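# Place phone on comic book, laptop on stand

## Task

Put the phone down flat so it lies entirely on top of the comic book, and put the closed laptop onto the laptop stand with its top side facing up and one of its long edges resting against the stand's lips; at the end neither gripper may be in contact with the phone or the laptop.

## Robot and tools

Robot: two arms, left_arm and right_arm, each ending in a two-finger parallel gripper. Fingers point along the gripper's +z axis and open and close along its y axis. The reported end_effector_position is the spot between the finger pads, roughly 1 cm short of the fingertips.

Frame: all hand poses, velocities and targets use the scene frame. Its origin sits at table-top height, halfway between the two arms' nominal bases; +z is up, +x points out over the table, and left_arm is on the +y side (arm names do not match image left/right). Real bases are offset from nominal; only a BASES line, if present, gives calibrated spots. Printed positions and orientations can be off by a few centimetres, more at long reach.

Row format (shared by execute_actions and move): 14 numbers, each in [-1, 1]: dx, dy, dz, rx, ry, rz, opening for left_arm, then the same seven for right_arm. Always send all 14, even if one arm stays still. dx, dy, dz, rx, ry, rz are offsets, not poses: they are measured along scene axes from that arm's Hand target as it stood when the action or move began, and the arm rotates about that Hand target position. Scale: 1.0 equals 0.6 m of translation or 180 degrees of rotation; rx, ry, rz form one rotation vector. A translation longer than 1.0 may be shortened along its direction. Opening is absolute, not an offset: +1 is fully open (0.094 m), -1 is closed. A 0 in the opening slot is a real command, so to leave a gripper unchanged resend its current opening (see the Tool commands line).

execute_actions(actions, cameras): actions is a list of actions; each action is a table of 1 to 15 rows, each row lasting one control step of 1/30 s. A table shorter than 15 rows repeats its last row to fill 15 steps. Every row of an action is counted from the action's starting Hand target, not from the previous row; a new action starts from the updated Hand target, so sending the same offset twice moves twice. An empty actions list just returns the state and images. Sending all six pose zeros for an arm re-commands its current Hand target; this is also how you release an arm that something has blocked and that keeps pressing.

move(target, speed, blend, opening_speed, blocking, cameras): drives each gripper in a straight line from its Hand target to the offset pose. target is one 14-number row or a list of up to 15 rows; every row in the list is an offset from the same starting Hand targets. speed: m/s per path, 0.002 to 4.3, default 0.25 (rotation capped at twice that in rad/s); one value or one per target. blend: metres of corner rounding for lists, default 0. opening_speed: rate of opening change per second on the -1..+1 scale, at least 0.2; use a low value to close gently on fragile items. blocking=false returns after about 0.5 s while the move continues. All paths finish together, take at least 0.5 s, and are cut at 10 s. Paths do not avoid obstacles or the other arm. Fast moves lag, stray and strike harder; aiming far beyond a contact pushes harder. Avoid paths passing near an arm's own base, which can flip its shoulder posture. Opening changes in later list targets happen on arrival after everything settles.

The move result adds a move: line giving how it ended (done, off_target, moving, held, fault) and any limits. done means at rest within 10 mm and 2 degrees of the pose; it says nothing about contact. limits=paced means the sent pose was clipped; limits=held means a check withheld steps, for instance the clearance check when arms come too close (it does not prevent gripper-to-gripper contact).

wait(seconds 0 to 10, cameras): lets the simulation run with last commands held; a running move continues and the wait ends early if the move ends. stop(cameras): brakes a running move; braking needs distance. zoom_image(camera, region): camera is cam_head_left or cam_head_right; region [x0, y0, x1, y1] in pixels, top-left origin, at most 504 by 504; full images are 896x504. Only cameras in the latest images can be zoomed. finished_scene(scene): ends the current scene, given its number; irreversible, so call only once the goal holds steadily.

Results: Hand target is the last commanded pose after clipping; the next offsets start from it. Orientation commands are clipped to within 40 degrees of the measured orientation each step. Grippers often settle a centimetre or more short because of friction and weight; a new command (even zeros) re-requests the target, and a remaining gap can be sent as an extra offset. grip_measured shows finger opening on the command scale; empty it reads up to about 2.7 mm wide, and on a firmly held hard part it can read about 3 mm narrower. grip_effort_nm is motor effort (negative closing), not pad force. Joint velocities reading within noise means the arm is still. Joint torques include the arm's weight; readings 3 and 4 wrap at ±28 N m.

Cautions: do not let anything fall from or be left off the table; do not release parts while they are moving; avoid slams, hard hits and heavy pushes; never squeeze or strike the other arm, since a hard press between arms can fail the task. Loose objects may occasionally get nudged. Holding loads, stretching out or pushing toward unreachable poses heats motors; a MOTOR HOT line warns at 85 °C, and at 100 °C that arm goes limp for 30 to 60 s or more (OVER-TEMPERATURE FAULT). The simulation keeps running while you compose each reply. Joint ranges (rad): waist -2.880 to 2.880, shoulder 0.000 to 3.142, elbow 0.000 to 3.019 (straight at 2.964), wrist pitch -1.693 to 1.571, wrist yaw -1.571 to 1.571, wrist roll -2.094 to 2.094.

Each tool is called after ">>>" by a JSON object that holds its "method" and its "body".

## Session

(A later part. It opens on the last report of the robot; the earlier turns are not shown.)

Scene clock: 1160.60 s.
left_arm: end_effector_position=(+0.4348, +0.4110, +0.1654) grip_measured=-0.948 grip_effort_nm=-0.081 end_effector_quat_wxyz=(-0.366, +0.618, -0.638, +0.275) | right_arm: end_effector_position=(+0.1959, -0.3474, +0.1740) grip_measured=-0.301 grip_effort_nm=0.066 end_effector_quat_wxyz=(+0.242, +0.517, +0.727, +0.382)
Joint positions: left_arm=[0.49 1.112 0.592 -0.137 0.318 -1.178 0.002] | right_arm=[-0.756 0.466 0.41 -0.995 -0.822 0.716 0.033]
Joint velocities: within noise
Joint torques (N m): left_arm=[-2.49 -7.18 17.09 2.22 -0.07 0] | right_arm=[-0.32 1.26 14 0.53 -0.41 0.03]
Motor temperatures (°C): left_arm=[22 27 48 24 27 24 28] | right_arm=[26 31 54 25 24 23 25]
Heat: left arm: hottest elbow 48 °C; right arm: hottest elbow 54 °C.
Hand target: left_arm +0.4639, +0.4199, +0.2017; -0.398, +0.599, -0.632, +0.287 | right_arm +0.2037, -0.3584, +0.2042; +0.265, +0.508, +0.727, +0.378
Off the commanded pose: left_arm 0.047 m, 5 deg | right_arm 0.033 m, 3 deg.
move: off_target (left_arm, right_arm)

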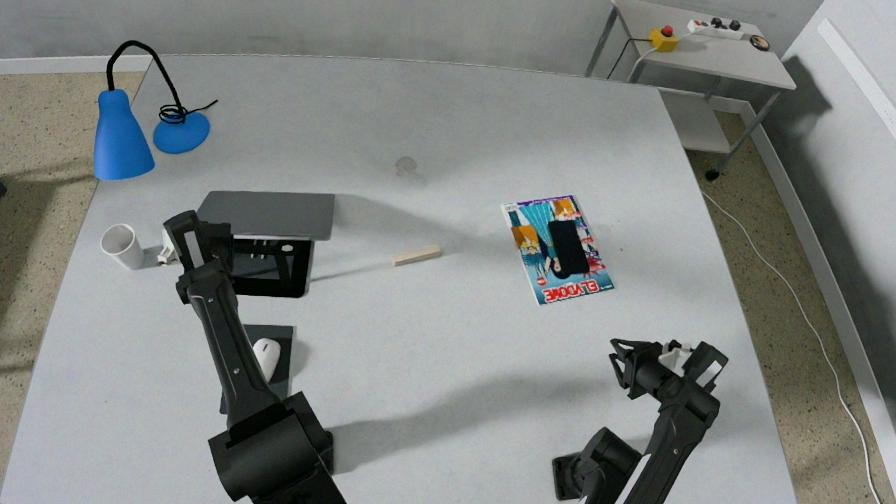

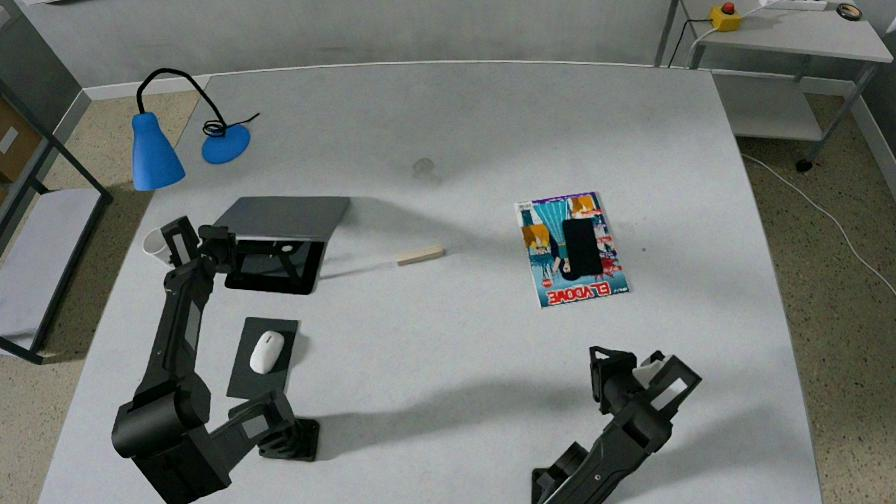

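>>> {"method": "move", "body": {"target": [[-0.045,0.0,0,0,0,0,-0.95,0,0,0,0,0,0,-0.3],[-0.045,0.0,-0.025,0,0,0,-0.95,0,0,0,0,0,0,-0.3],[0.005,0.0,-0.035,0,0,0,-0.95,0,0,0,0,0,0,-0.3]], "speed": 0.05}}

>>> {"method": "zoom_image", "body": {"camera": "cam_head_left", "region": [150, 175, 350, 325]}}

>>> {"method": "zoom_image", "body": {"camera": "cam_head_right", "region": [160, 180, 360, 330]}}

Scene clock: 1166.17 s.
left_arm: end_effector_position=(+0.4470, +0.4157, +0.1580) grip_measured=-0.948 grip_effort_nm=-0.090 end_effector_quat_wxyz=(-0.377, +0.613, -0.637, +0.278) | right_arm: end_effector_position=(+0.1959, -0.3474, +0.1740) grip_measured=-0.301 grip_effort_nm=0.066 end_effector_quat_wxyz=(+0.242, +0.517, +0.727, +0.382)
Joint positions: left_arm=[0.484 1.165 0.592 -0.058 0.314 -1.18 0.002] | right_arm=[-0.756 0.466 0.41 -0.995 -0.822 0.716 0.033]
Joint velocities: within noise
Joint torques (N m): left_arm=[-2.08 -7.47 14.27 2.52 -0.02 -0.05] | right_arm=[-0.38 1.2 14.01 0.51 -0.41 0.04]
Motor temperatures (°C): left_arm=[22 27 48 24 27 24 28] | right_arm=[26 31 54 25 24 23 25]
Heat: left arm: hottest elbow 48 °C; right arm: hottest elbow 54 °C.
Hand target: left_arm +0.4670, +0.4198, +0.1808; -0.398, +0.599, -0.632, +0.287 | right_arm +0.2037, -0.3584, +0.2042; +0.265, +0.508, +0.727, +0.378
Off the commanded pose: left_arm 0.031 m, 3 deg | right_arm 0.033 m, 3 deg.
move: off_target (left_arm, right_arm)

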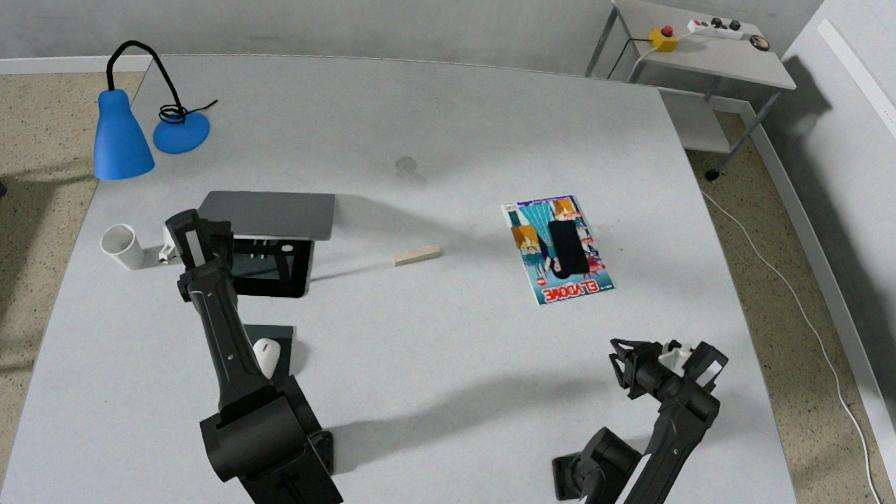

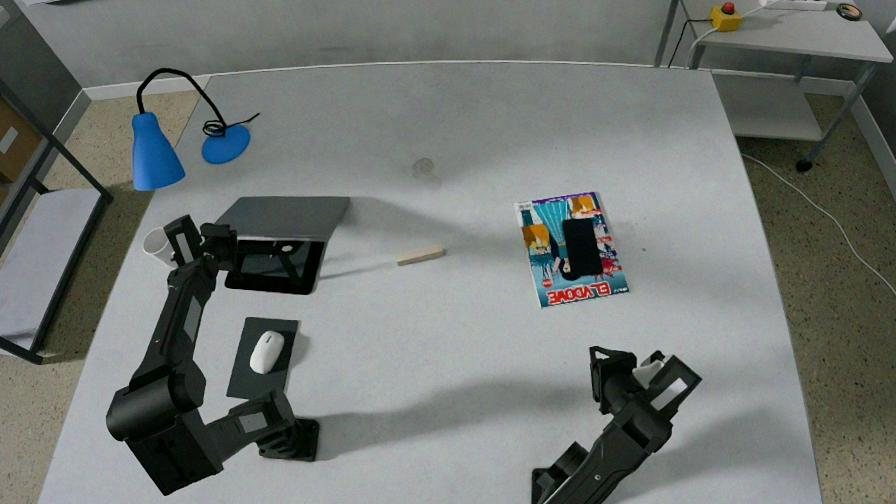

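Scaled by 2.520.

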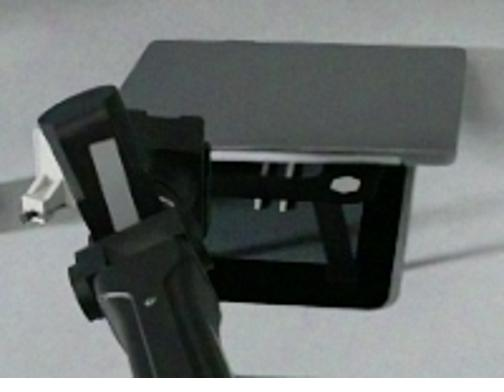

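Scaled by 2.520.

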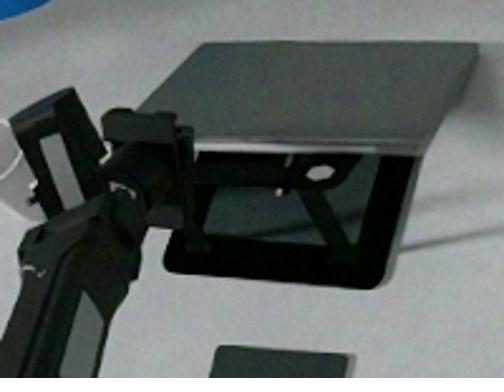

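>>> {"method": "move", "body": {"target": [[-0.08,0.0,0.01,0,0,0,-0.95,0,0,0,0,0,0,-0.3],[-0.07,0.0,-0.025,0,0,0,-0.95,0,0,0,0,0,0,-0.3],[-0.005,0.0,-0.025,0,0,0,-0.95,0,0,0,0,0,0,-0.3]], "speed": 0.05}}

>>> {"method": "zoom_image", "body": {"camera": "cam_head_left", "region": [150, 175, 350, 325]}}

>>> {"method": "zoom_image", "body": {"camera": "cam_head_right", "region": [160, 180, 360, 330]}}

Scene clock: 1172.03 s.
left_arm: end_effector_position=(+0.4401, +0.4140, +0.1431) grip_measured=-0.948 grip_effort_nm=-0.071 end_effector_quat_wxyz=(-0.379, +0.613, -0.635, +0.279) | right_arm: end_effector_position=(+0.1959, -0.3474, +0.1740) grip_measured=-0.301 grip_effort_nm=0.061 end_effector_quat_wxyz=(+0.242, +0.517, +0.727, +0.382)
Joint positions: left_arm=[0.49 1.176 0.55 -0.002 0.318 -1.18 0.002] | right_arm=[-0.756 0.466 0.41 -0.995 -0.822 0.716 0.033]
Joint velocities: within noise
Joint torques (N m): left_arm=[-2.67 -6.42 15.21 2.35 -0.06 -0.02] | right_arm=[-0.32 1.26 14.02 0.51 -0.41 0.03]
Motor temperatures (°C): left_arm=[22 27 47 24 27 24 28] | right_arm=[26 31 54 25 24 23 25]
Heat: left arm: hottest elbow 47 °C; right arm: hottest elbow 54 °C.
Hand target: left_arm +0.4640, +0.4200, +0.1658; -0.399, +0.599, -0.632, +0.287 | right_arm +0.2037, -0.3584, +0.2042; +0.265, +0.508, +0.727, +0.378
Off the commanded pose: left_arm 0.033 m, 3 deg | right_arm 0.033 m, 3 deg.
move: off_target (left_arm, right_arm)

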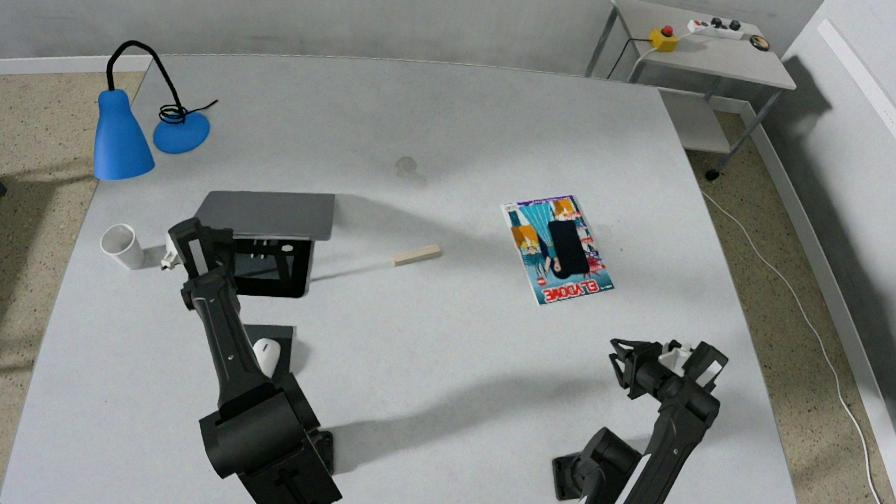

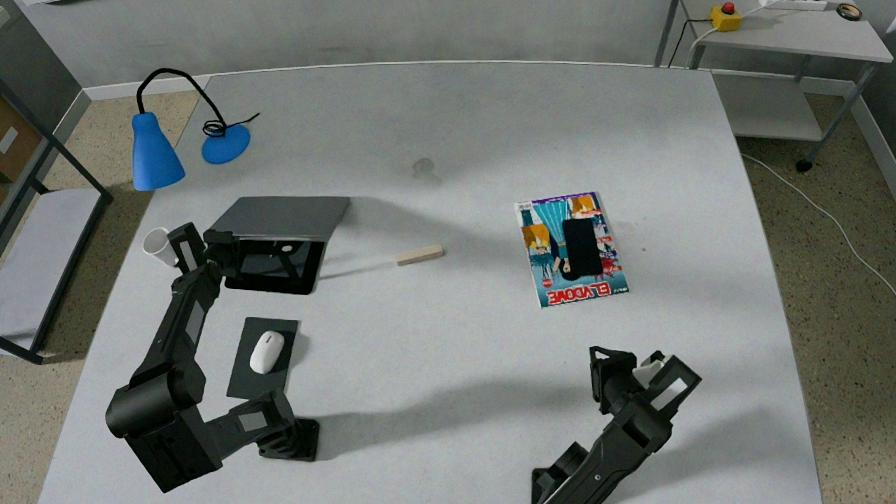

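Scaled by 2.520.

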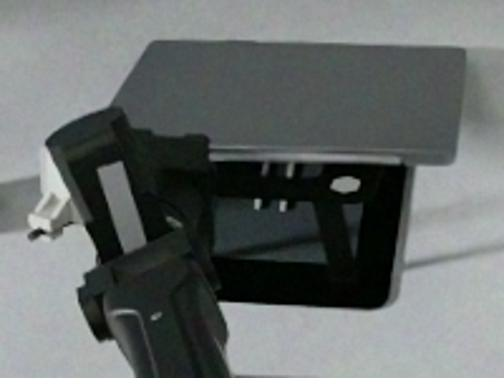

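Scaled by 2.520.

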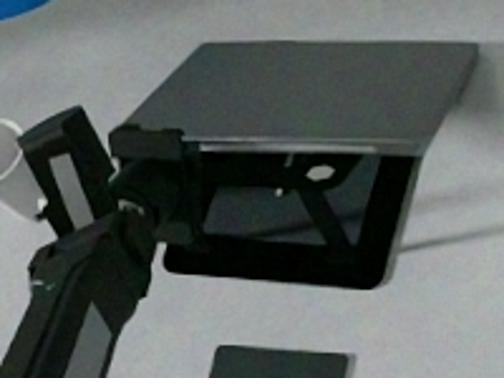

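>>> {"method": "move", "body": {"target": [[0.05,0.0,-0.02,0,0,0,-0.95,0,0,0,0,0,0,-0.3]], "speed": 0.05}}

>>> {"method": "zoom_image", "body": {"camera": "cam_head_left", "region": [150, 175, 350, 325]}}

>>> {"method": "zoom_image", "body": {"camera": "cam_head_right", "region": [160, 180, 360, 330]}}

Scene clock: 1176.03 s.
left_arm: end_effector_position=(+0.4596, +0.4243, +0.1411) grip_measured=-0.948 grip_effort_nm=-0.056 end_effector_quat_wxyz=(-0.389, +0.621, -0.623, +0.274) | right_arm: end_effector_position=(+0.1959, -0.3474, +0.1740) grip_measured=-0.301 grip_effort_nm=0.071 end_effector_quat_wxyz=(+0.242, +0.517, +0.727, +0.382)
Joint positions: left_arm=[0.474 1.243 0.585 0.053 0.278 -1.21 0.002] | right_arm=[-0.756 0.466 0.41 -0.995 -0.822 0.716 0.033]
Joint velocities: within noise
Joint torques (N m): left_arm=[-5.36 -5.89 15.42 2.66 0.12 0.03] | right_arm=[-0.32 1.2 14 0.54 -0.4 0.03]
Motor temperatures (°C): left_arm=[22 27 48 24 27 24 28] | right_arm=[26 31 54 25 24 23 25]
Heat: left arm: hottest elbow 48 °C; right arm: hottest elbow 54 °C.
Hand target: left_arm +0.4940, +0.4199, +0.1537; -0.398, +0.599, -0.632, +0.287 | right_arm +0.2037, -0.3584, +0.2042; +0.265, +0.508, +0.727, +0.378
Off the commanded pose: left_arm 0.037 m, 3 deg | right_arm 0.033 m, 3 deg.
move: off_target (left_arm, right_arm)

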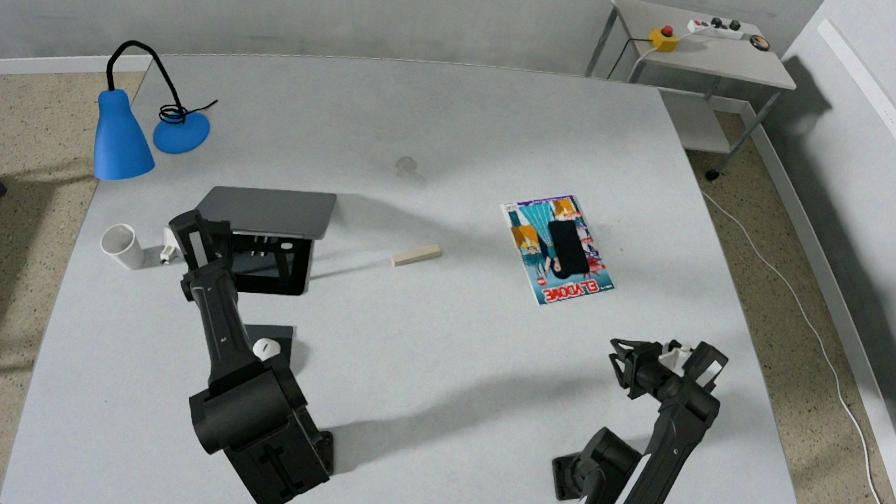

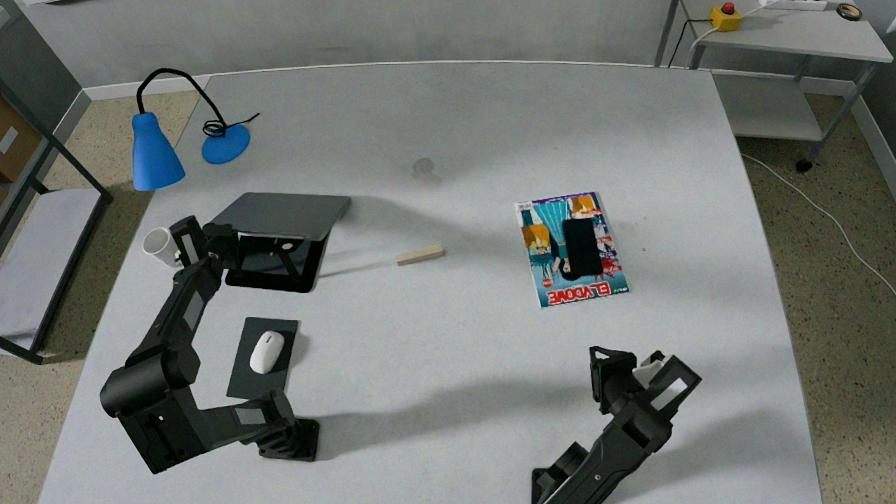

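Scaled by 2.520.

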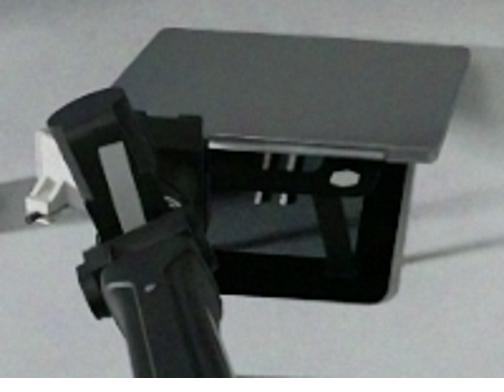

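Scaled by 2.520.

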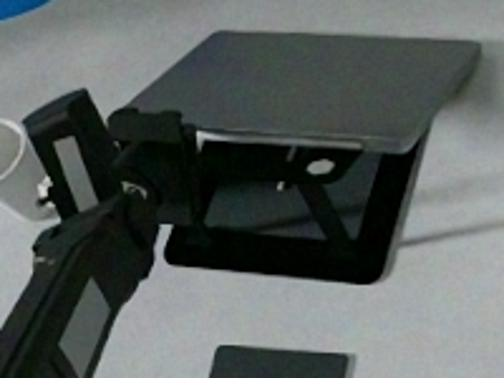

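>>> {"method": "move", "body": {"target": [[-0.12,0.0,0.04,0,0,0,-0.95,0,0,0,0,0,0,-0.3],[-0.25,-0.08,0.09,0,0,0,-0.95,0,0,0,0,0,0,-0.3]], "speed": 0.2}}

>>> {"method": "zoom_image", "body": {"camera": "cam_head_left", "region": [180, 175, 350, 305]}}

>>> {"method": "zoom_image", "body": {"camera": "cam_head_right", "region": [190, 180, 360, 310]}}

>>> {"method": "zoom_image", "body": {"camera": "cam_head_left", "region": [200, 175, 280, 215]}}

>>> {"method": "zoom_image", "body": {"camera": "cam_head_left", "region": [260, 175, 350, 260]}}

Scene clock: 1182.27 s.
left_arm: end_effector_position=(+0.3493, +0.3698, +0.2119) grip_measured=-0.948 grip_effort_nm=-0.051 end_effector_quat_wxyz=(+0.399, -0.596, +0.633, -0.292) | right_arm: end_effector_position=(+0.1959, -0.3474, +0.1740) grip_measured=-0.301 grip_effort_nm=0.066 end_effector_quat_wxyz=(+0.242, +0.517, +0.727, +0.382)
Joint positions: left_arm=[0.537 0.672 0.464 -0.373 0.375 -1.15 0.002] | right_arm=[-0.756 0.466 0.41 -0.995 -0.822 0.716 0.033]
Joint velocities: within noise
Joint torques (N m): left_arm=[-0.15 -3.84 10.85 1.31 0.23 0.07] | right_arm=[-0.44 1.26 14.01 0.51 -0.41 0.02]
Motor temperatures (°C): left_arm=[22 27 48 24 27 24 28] | right_arm=[26 31 54 25 24 23 25]
Heat: left arm: hottest elbow 48 °C; right arm: hottest elbow 54 °C.
Hand target: left_arm +0.3439, +0.3719, +0.2076; -0.398, +0.599, -0.632, +0.287 | right_arm +0.2037, -0.3584, +0.2042; +0.265, +0.508, +0.727, +0.378
Off the commanded pose: left_arm 0.007 m, 1 deg | right_arm 0.033 m, 3 deg.
move: off_target (right_arm)

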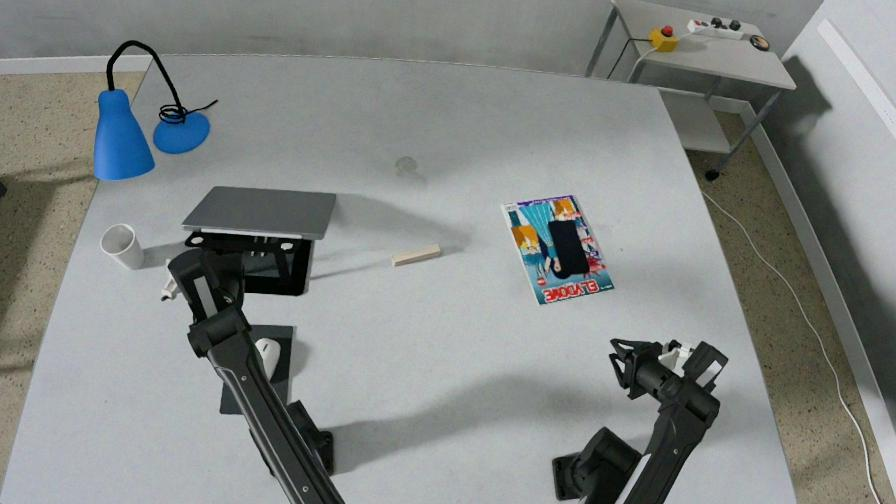

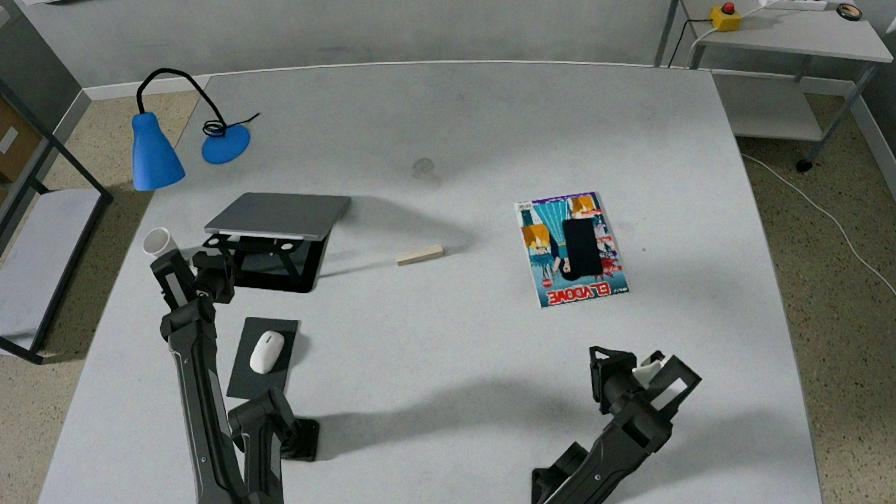

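Scaled by 2.965.

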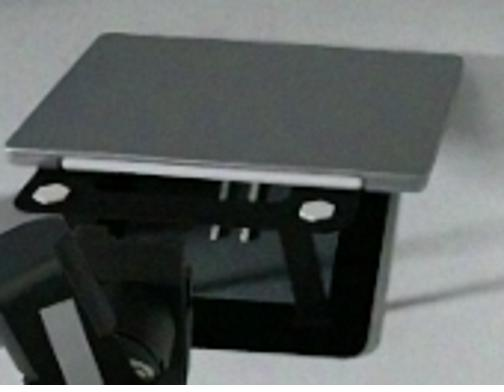

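Scaled by 2.965.

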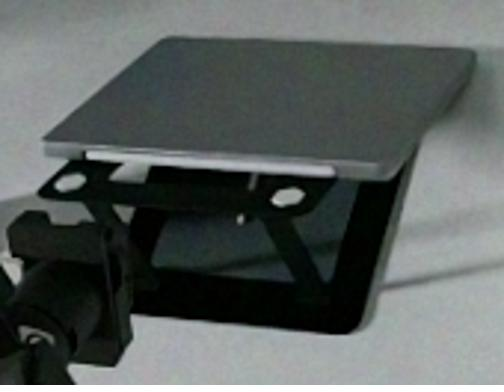

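Scaled by 6.300.

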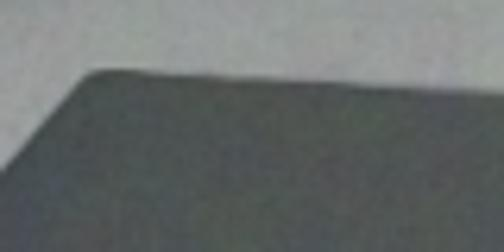

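Scaled by 5.600.

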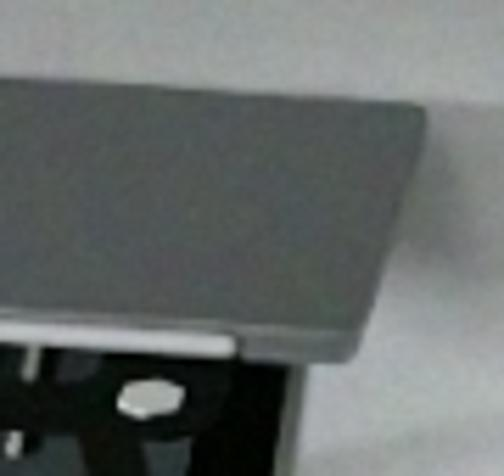

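>>> {"method": "move", "body": {"target": [[0.06,-0.155,0.0,0,0,0,-0.95,0,0,0,0,0,0,-0.3],[0.1,-0.155,-0.063,0,0,0,-0.95,0,0,0,0,0,0,-0.3],[0.2,-0.155,-0.07,0,0,0,-0.95,0,0,0,0,0,0,-0.3]], "speed": [0.2,0.1,0.06]}}

>>> {"method": "zoom_image", "body": {"camera": "cam_head_left", "region": [180, 175, 350, 305]}}

>>> {"method": "zoom_image", "body": {"camera": "cam_head_right", "region": [190, 180, 360, 310]}}

Scene clock: 1193.60 s.
left_arm: end_effector_position=(+0.4396, +0.2820, +0.1410) grip_measured=-0.948 grip_effort_nm=-0.056 end_effector_quat_wxyz=(-0.382, +0.609, -0.640, +0.270) | right_arm: end_effector_position=(+0.1959, -0.3474, +0.1740) grip_measured=-0.301 grip_effort_nm=0.066 end_effector_quat_wxyz=(+0.242, +0.517, +0.727, +0.382)
Joint positions: left_arm=[0.043 1.045 0.453 -0.006 -0.06 -1.417 0.002] | right_arm=[-0.756 0.466 0.41 -0.995 -0.822 0.716 0.033]
Joint velocities: within noise
Joint torques (N m): left_arm=[-2.37 -5.36 15.64 2.18 -0.27 -0.04] | right_arm=[-0.38 1.26 14 0.5 -0.41 0.03]
Motor temperatures (°C): left_arm=[22 27 46 24 27 24 28] | right_arm=[26 31 54 25 24 23 25]
Heat: left arm: hottest elbow 46 °C; right arm: hottest elbow 54 °C.
Hand target: left_arm +0.4640, +0.2789, +0.1658; -0.399, +0.599, -0.632, +0.287 | right_arm +0.2037, -0.3584, +0.2042; +0.265, +0.508, +0.727, +0.378
Off the commanded pose: left_arm 0.035 m, 3 deg | right_arm 0.033 m, 3 deg.
move: off_target (left_arm, right_arm)

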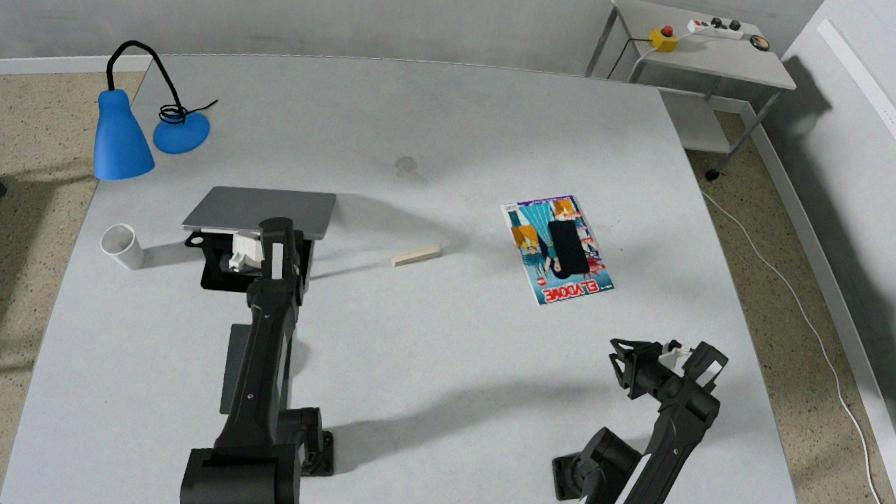

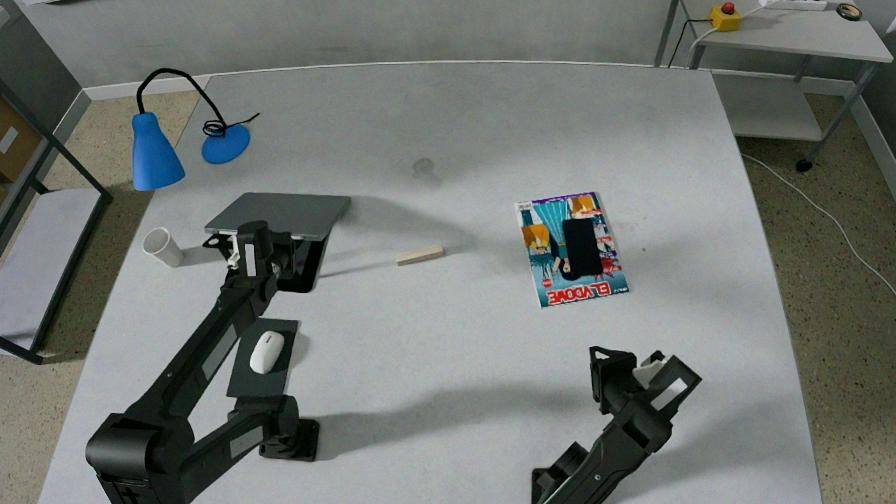

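Scaled by 2.965.

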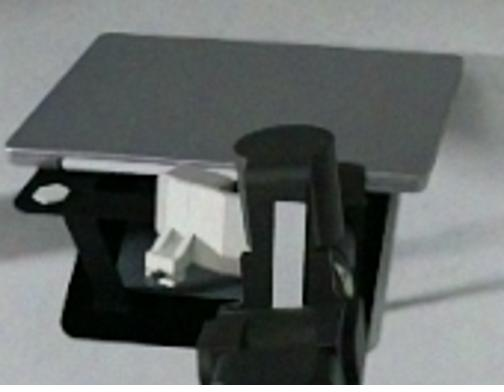

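Scaled by 2.965.

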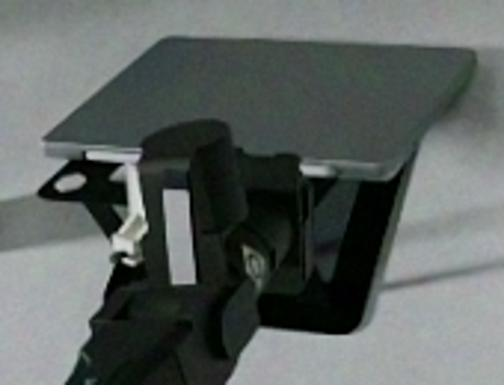

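>>> {"method": "move", "body": {"target": [[-0.05,-0.08,0,0,0,0,-0.95,0,0,0,0,0,0,-0.3],[0.0,-0.08,-0.003,0,0,0,-0.95,0,0,0,0,0,0,-0.3],[0.03,-0.08,-0.015,0,0,0,-0.95,0,0,0,0,0,0,-0.3]], "speed": [0.15,0.08,0.04]}}

>>> {"method": "zoom_image", "body": {"camera": "cam_head_left", "region": [180, 175, 350, 305]}}

>>> {"method": "zoom_image", "body": {"camera": "cam_head_right", "region": [190, 180, 360, 310]}}

Scene clock: 1198.60 s.
left_arm: end_effector_position=(+0.4458, +0.2348, +0.1182) grip_measured=-0.948 grip_effort_nm=-0.051 end_effector_quat_wxyz=(+0.373, -0.609, +0.653, -0.254) | right_arm: end_effector_position=(+0.1959, -0.3474, +0.1740) grip_measured=-0.301 grip_effort_nm=0.066 end_effector_quat_wxyz=(+0.242, +0.517, +0.727, +0.382)
Joint positions: left_arm=[-0.131 1.129 0.46 0.017 -0.205 -1.502 0.002] | right_arm=[-0.756 0.466 0.41 -0.995 -0.822 0.716 0.033]
Joint velocities: within noise
Joint torques (N m): left_arm=[-1.67 -6.65 16.84 2.52 0.02 0.01] | right_arm=[-0.32 1.2 13.98 0.5 -0.41 0.03]
Motor temperatures (°C): left_arm=[22 27 47 24 27 24 28] | right_arm=[26 31 54 25 24 23 25]
Heat: left arm: hottest elbow 47 °C; right arm: hottest elbow 54 °C.
Hand target: left_arm +0.4820, +0.2309, +0.1568; -0.398, +0.599, -0.632, +0.287 | right_arm +0.2037, -0.3584, +0.2042; +0.265, +0.508, +0.727, +0.378
Off the commanded pose: left_arm 0.053 m, 6 deg | right_arm 0.033 m, 3 deg.
move: off_target (left_arm, right_arm)

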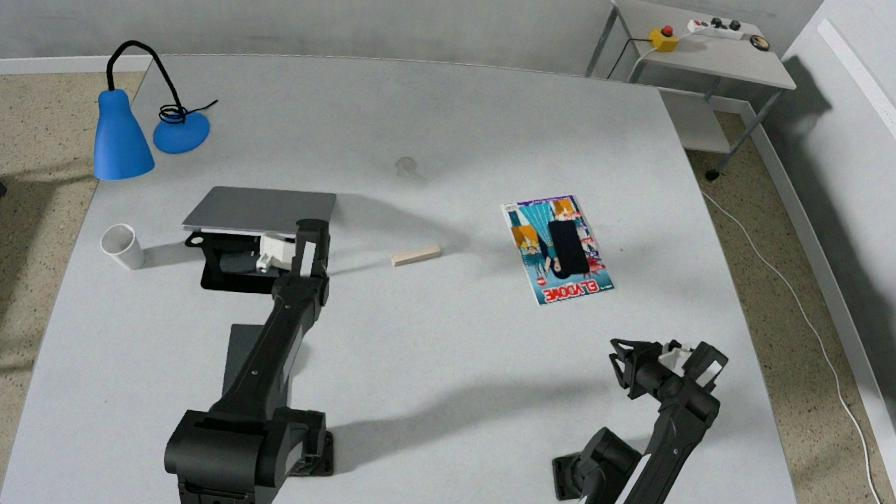

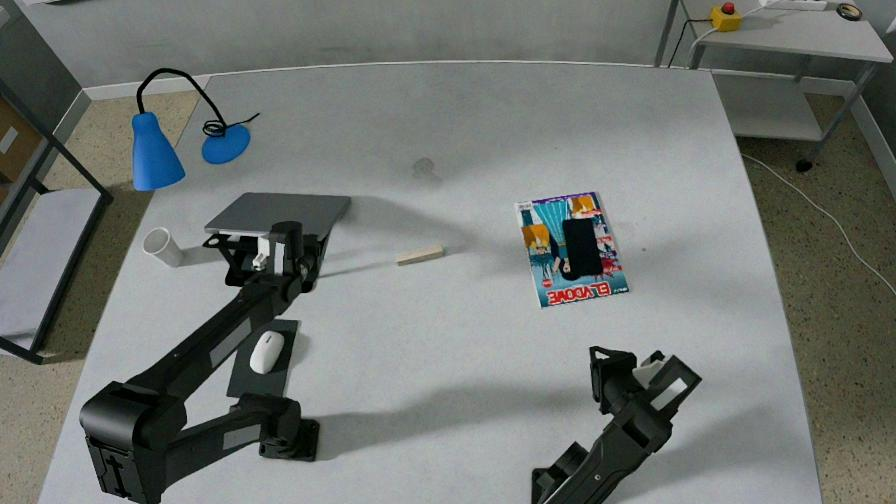

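Scaled by 2.965.

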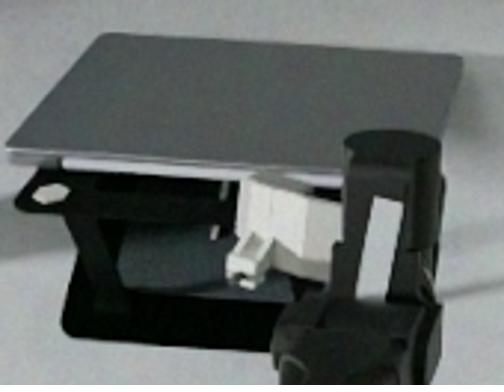

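Scaled by 2.965.

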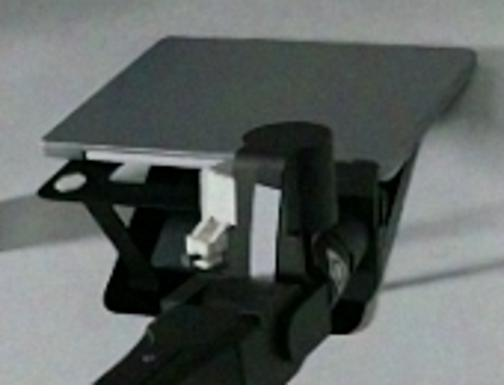

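>>> {"method": "move", "body": {"target": [[-0.08,0.01,0.0,0,0,0,-0.95,0,0,0,0,0,0,-0.3],[-0.07,0.01,0.06,0,0,0,-0.95,0,0,0,0,0,0,-0.3],[0.0,0.01,0.045,0,0,0,-0.95,0,0,0,0,0,0,-0.3]], "speed": [0.15,0.08,0.04]}}

>>> {"method": "zoom_image", "body": {"camera": "cam_head_left", "region": [180, 175, 350, 305]}}

>>> {"method": "zoom_image", "body": {"camera": "cam_head_right", "region": [190, 180, 360, 310]}}

Scene clock: 1204.27 s.
left_arm: end_effector_position=(+0.4510, +0.2335, +0.1474) grip_measured=-0.949 grip_effort_nm=-0.042 end_effector_quat_wxyz=(+0.373, -0.607, +0.651, -0.263) | right_arm: end_effector_position=(+0.1959, -0.3474, +0.1740) grip_measured=-0.301 grip_effort_nm=0.066 end_effector_quat_wxyz=(+0.242, +0.517, +0.727, +0.382)
Joint positions: left_arm=[-0.126 1.073 0.51 -0.072 -0.189 -1.502 0.002] | right_arm=[-0.756 0.466 0.41 -0.995 -0.822 0.716 0.033]
Joint velocities: within noise
Joint torques (N m): left_arm=[-0.5 -6.59 16.8 2.39 -0.04 0.13] | right_arm=[-0.38 1.2 14.02 0.54 -0.41 0.03]
Motor temperatures (°C): left_arm=[22 27 48 24 27 24 28] | right_arm=[26 31 54 25 24 23 25]
Heat: left arm: hottest elbow 48 °C; right arm: hottest elbow 54 °C.
Hand target: left_arm +0.4819, +0.2369, +0.1838; -0.399, +0.599, -0.632, +0.287 | right_arm +0.2037, -0.3584, +0.2042; +0.265, +0.508, +0.727, +0.378
Off the commanded pose: left_arm 0.048 m, 5 deg | right_arm 0.033 m, 3 deg.
move: off_target (left_arm, right_arm)

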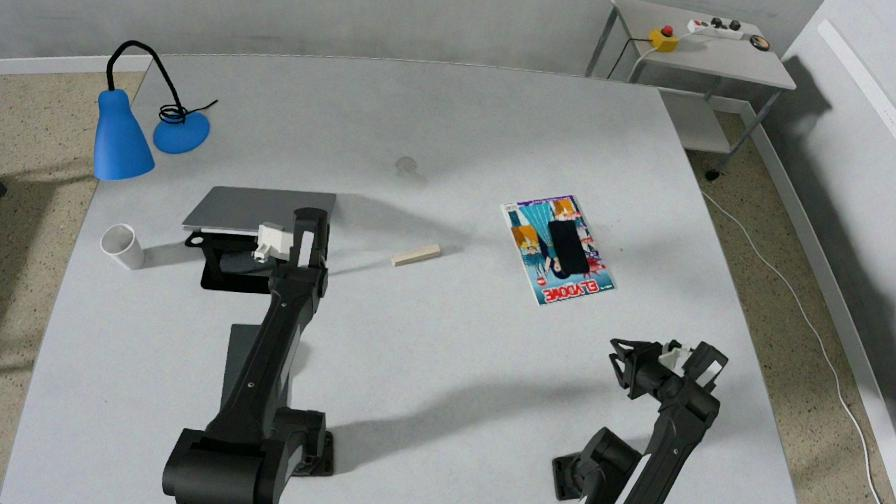

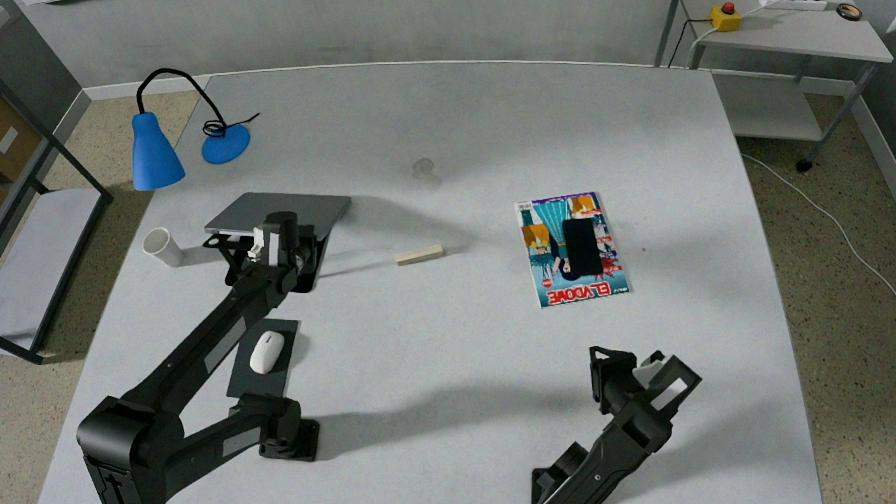

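Scaled by 2.965.

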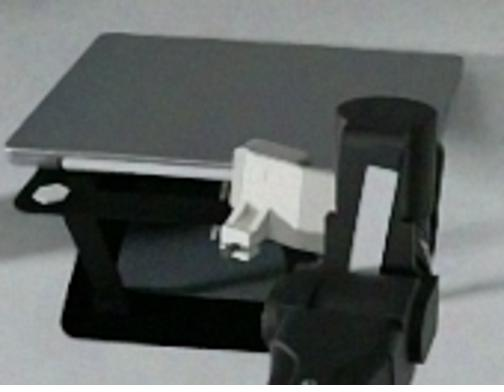

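Scaled by 2.965.

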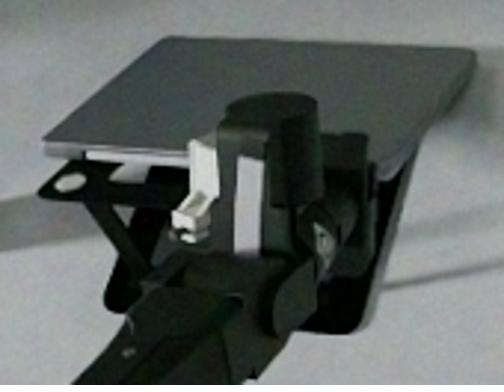

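>>> {"method": "move", "body": {"target": [[-0.07,0,0.0,0,0,0,-0.95,0,0,0,0,0,0,-0.3],[-0.07,0.0,-0.02,0,0,0,-0.95,0,0,0,0,0,0,-0.3],[0.02,0.0,-0.025,0,0,0,-0.95,0,0,0,0,0,0,-0.3]], "speed": [0.15,0.08,0.04]}}

>>> {"method": "zoom_image", "body": {"camera": "cam_head_left", "region": [180, 175, 350, 305]}}

>>> {"method": "zoom_image", "body": {"camera": "cam_head_right", "region": [190, 180, 360, 310]}}

Scene clock: 1209.73 s.
left_arm: end_effector_position=(+0.4650, +0.2330, +0.1381) grip_measured=-0.949 grip_effort_nm=-0.042 end_effector_quat_wxyz=(+0.376, -0.606, +0.648, -0.267) | right_arm: end_effector_position=(+0.1959, -0.3474, +0.1740) grip_measured=-0.301 grip_effort_nm=0.066 end_effector_quat_wxyz=(+0.242, +0.517, +0.727, +0.382)
Joint positions: left_arm=[-0.123 1.142 0.518 -0.001 -0.186 -1.502 0.002] | right_arm=[-0.756 0.466 0.41 -0.995 -0.822 0.716 0.033]
Joint velocities: within noise
Joint torques (N m): left_arm=[-0.15 -6.71 15.98 2.33 -0.01 0.16] | right_arm=[-0.32 1.26 14.01 0.51 -0.4 0.03]
Motor temperatures (°C): left_arm=[22 27 48 24 27 24 28] | right_arm=[26 31 54 25 24 23 25]
Heat: left arm: hottest elbow 48 °C; right arm: hottest elbow 54 °C.
Hand target: left_arm +0.4939, +0.2368, +0.1687; -0.398, +0.599, -0.632, +0.287 | right_arm +0.2037, -0.3584, +0.2042; +0.265, +0.508, +0.727, +0.378
Off the commanded pose: left_arm 0.042 m, 4 deg | right_arm 0.033 m, 3 deg.
move: off_target (left_arm, right_arm)

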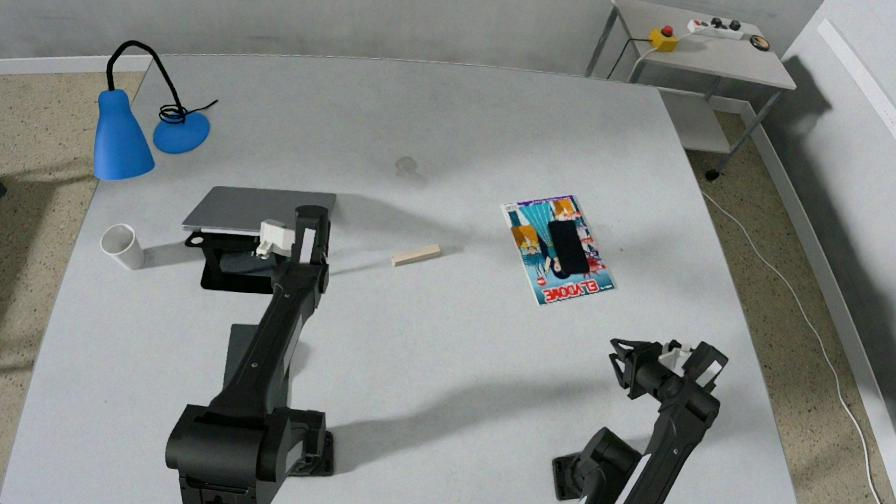

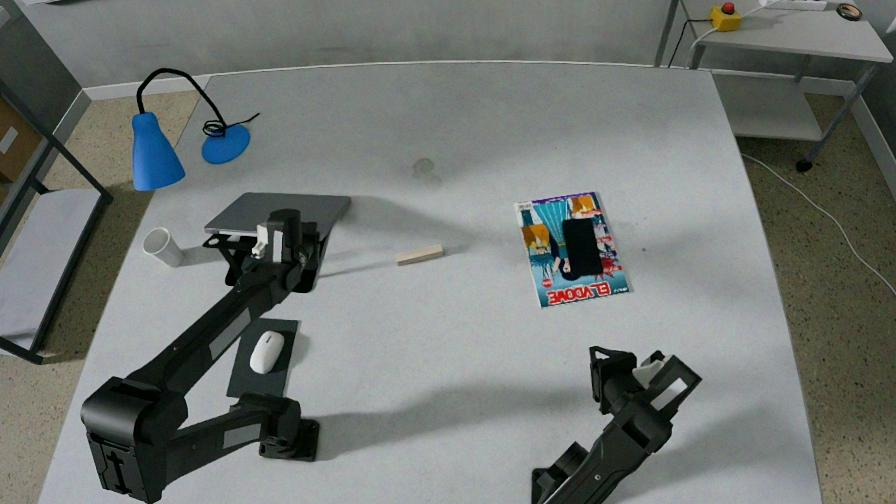

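Scaled by 2.965.

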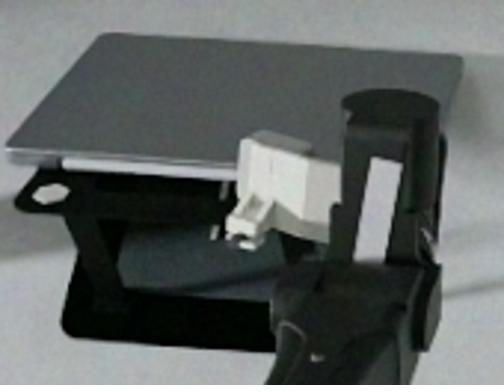

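Scaled by 2.965.

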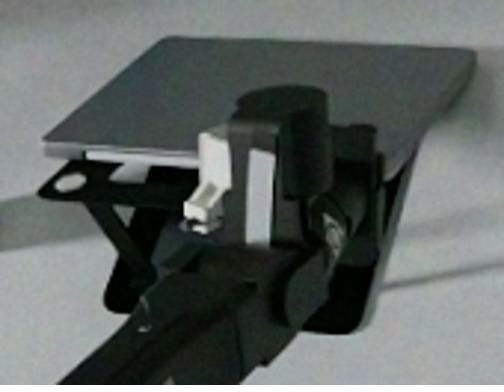

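>>> {"method": "move", "body": {"target": [[-0.09,0,0.0,0,0,0,-0.95,0,0,0,0,0,0,-0.3],[-0.09,0.0,-0.02,0,0,0,-0.95,0,0,0,0,0,0,-0.3],[0.02,0.0,-0.02,0,0,0,-0.95,0,0,0,0,0,0,-0.3]], "speed": [0.15,0.08,0.04]}}

>>> {"method": "zoom_image", "body": {"camera": "cam_head_left", "region": [180, 175, 350, 305]}}

>>> {"method": "zoom_image", "body": {"camera": "cam_head_right", "region": [190, 180, 360, 310]}}

Scene clock: 1216.17 s.
left_arm: end_effector_position=(+0.4771, +0.2318, +0.1401) grip_measured=-0.949 grip_effort_nm=-0.037 end_effector_quat_wxyz=(+0.385, -0.602, +0.642, -0.278) | right_arm: end_effector_position=(+0.1959, -0.3474, +0.1740) grip_measured=-0.301 grip_effort_nm=0.066 end_effector_quat_wxyz=(+0.242, +0.517, +0.727, +0.382)
Joint positions: left_arm=[-0.123 1.177 0.529 0.056 -0.185 -1.502 0.002] | right_arm=[-0.756 0.466 0.41 -0.995 -0.822 0.716 0.033]
Joint velocities: within noise
Joint torques (N m): left_arm=[0.21 -4.66 15.83 2.25 0.04 0.12] | right_arm=[-0.32 1.26 14.01 0.51 -0.41 0.03]
Motor temperatures (°C): left_arm=[22 27 48 24 27 24 28] | right_arm=[26 31 55 25 24 23 25]
Heat: left arm: hottest elbow 48 °C; right arm: hottest elbow 55 °C.
Hand target: left_arm +0.5059, +0.2369, +0.1568; -0.398, +0.599, -0.632, +0.287 | right_arm +0.2037, -0.3584, +0.2042; +0.265, +0.508, +0.727, +0.378
Off the commanded pose: left_arm 0.034 m, 2 deg | right_arm 0.033 m, 3 deg.
move: off_target (left_arm, right_arm)

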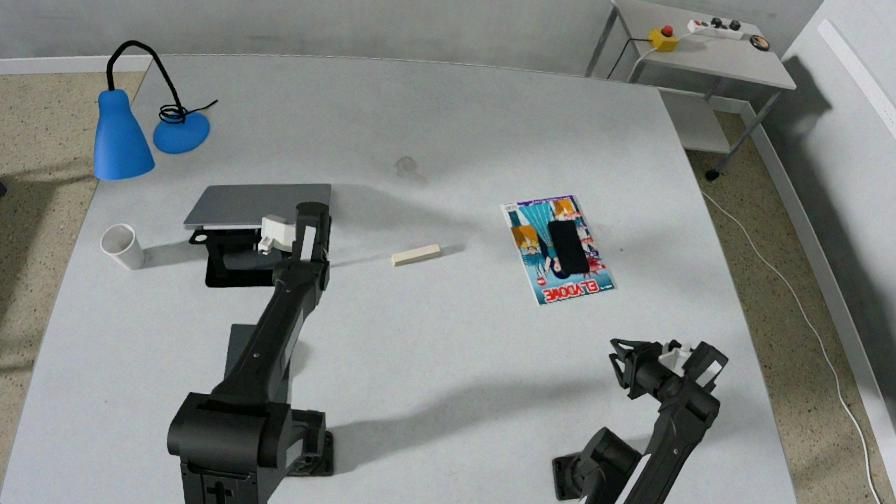

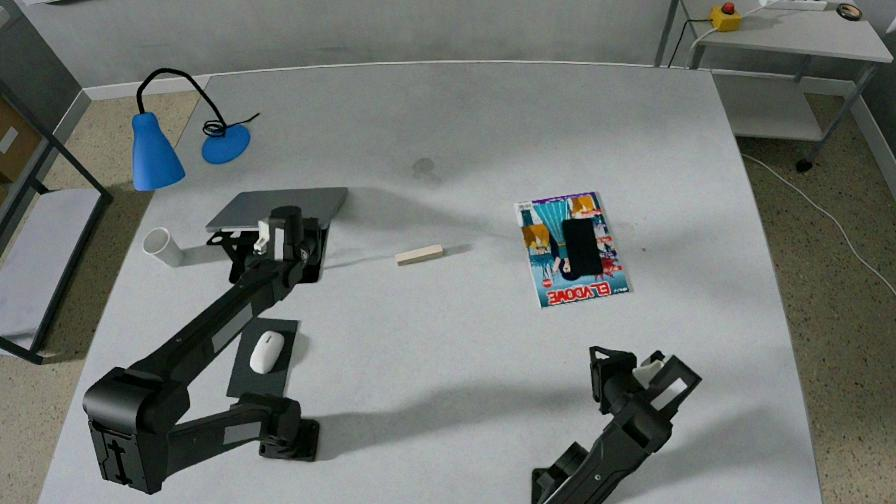

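Scaled by 2.965.

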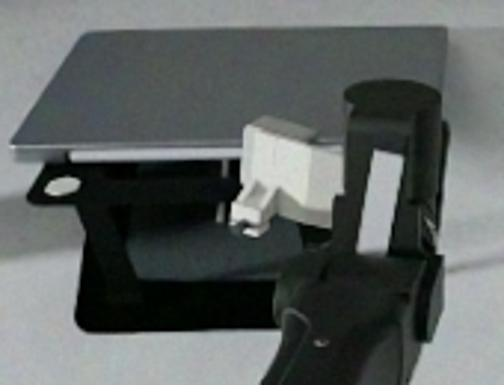

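Scaled by 2.965.

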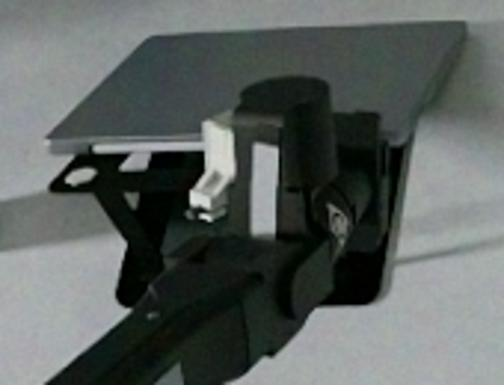

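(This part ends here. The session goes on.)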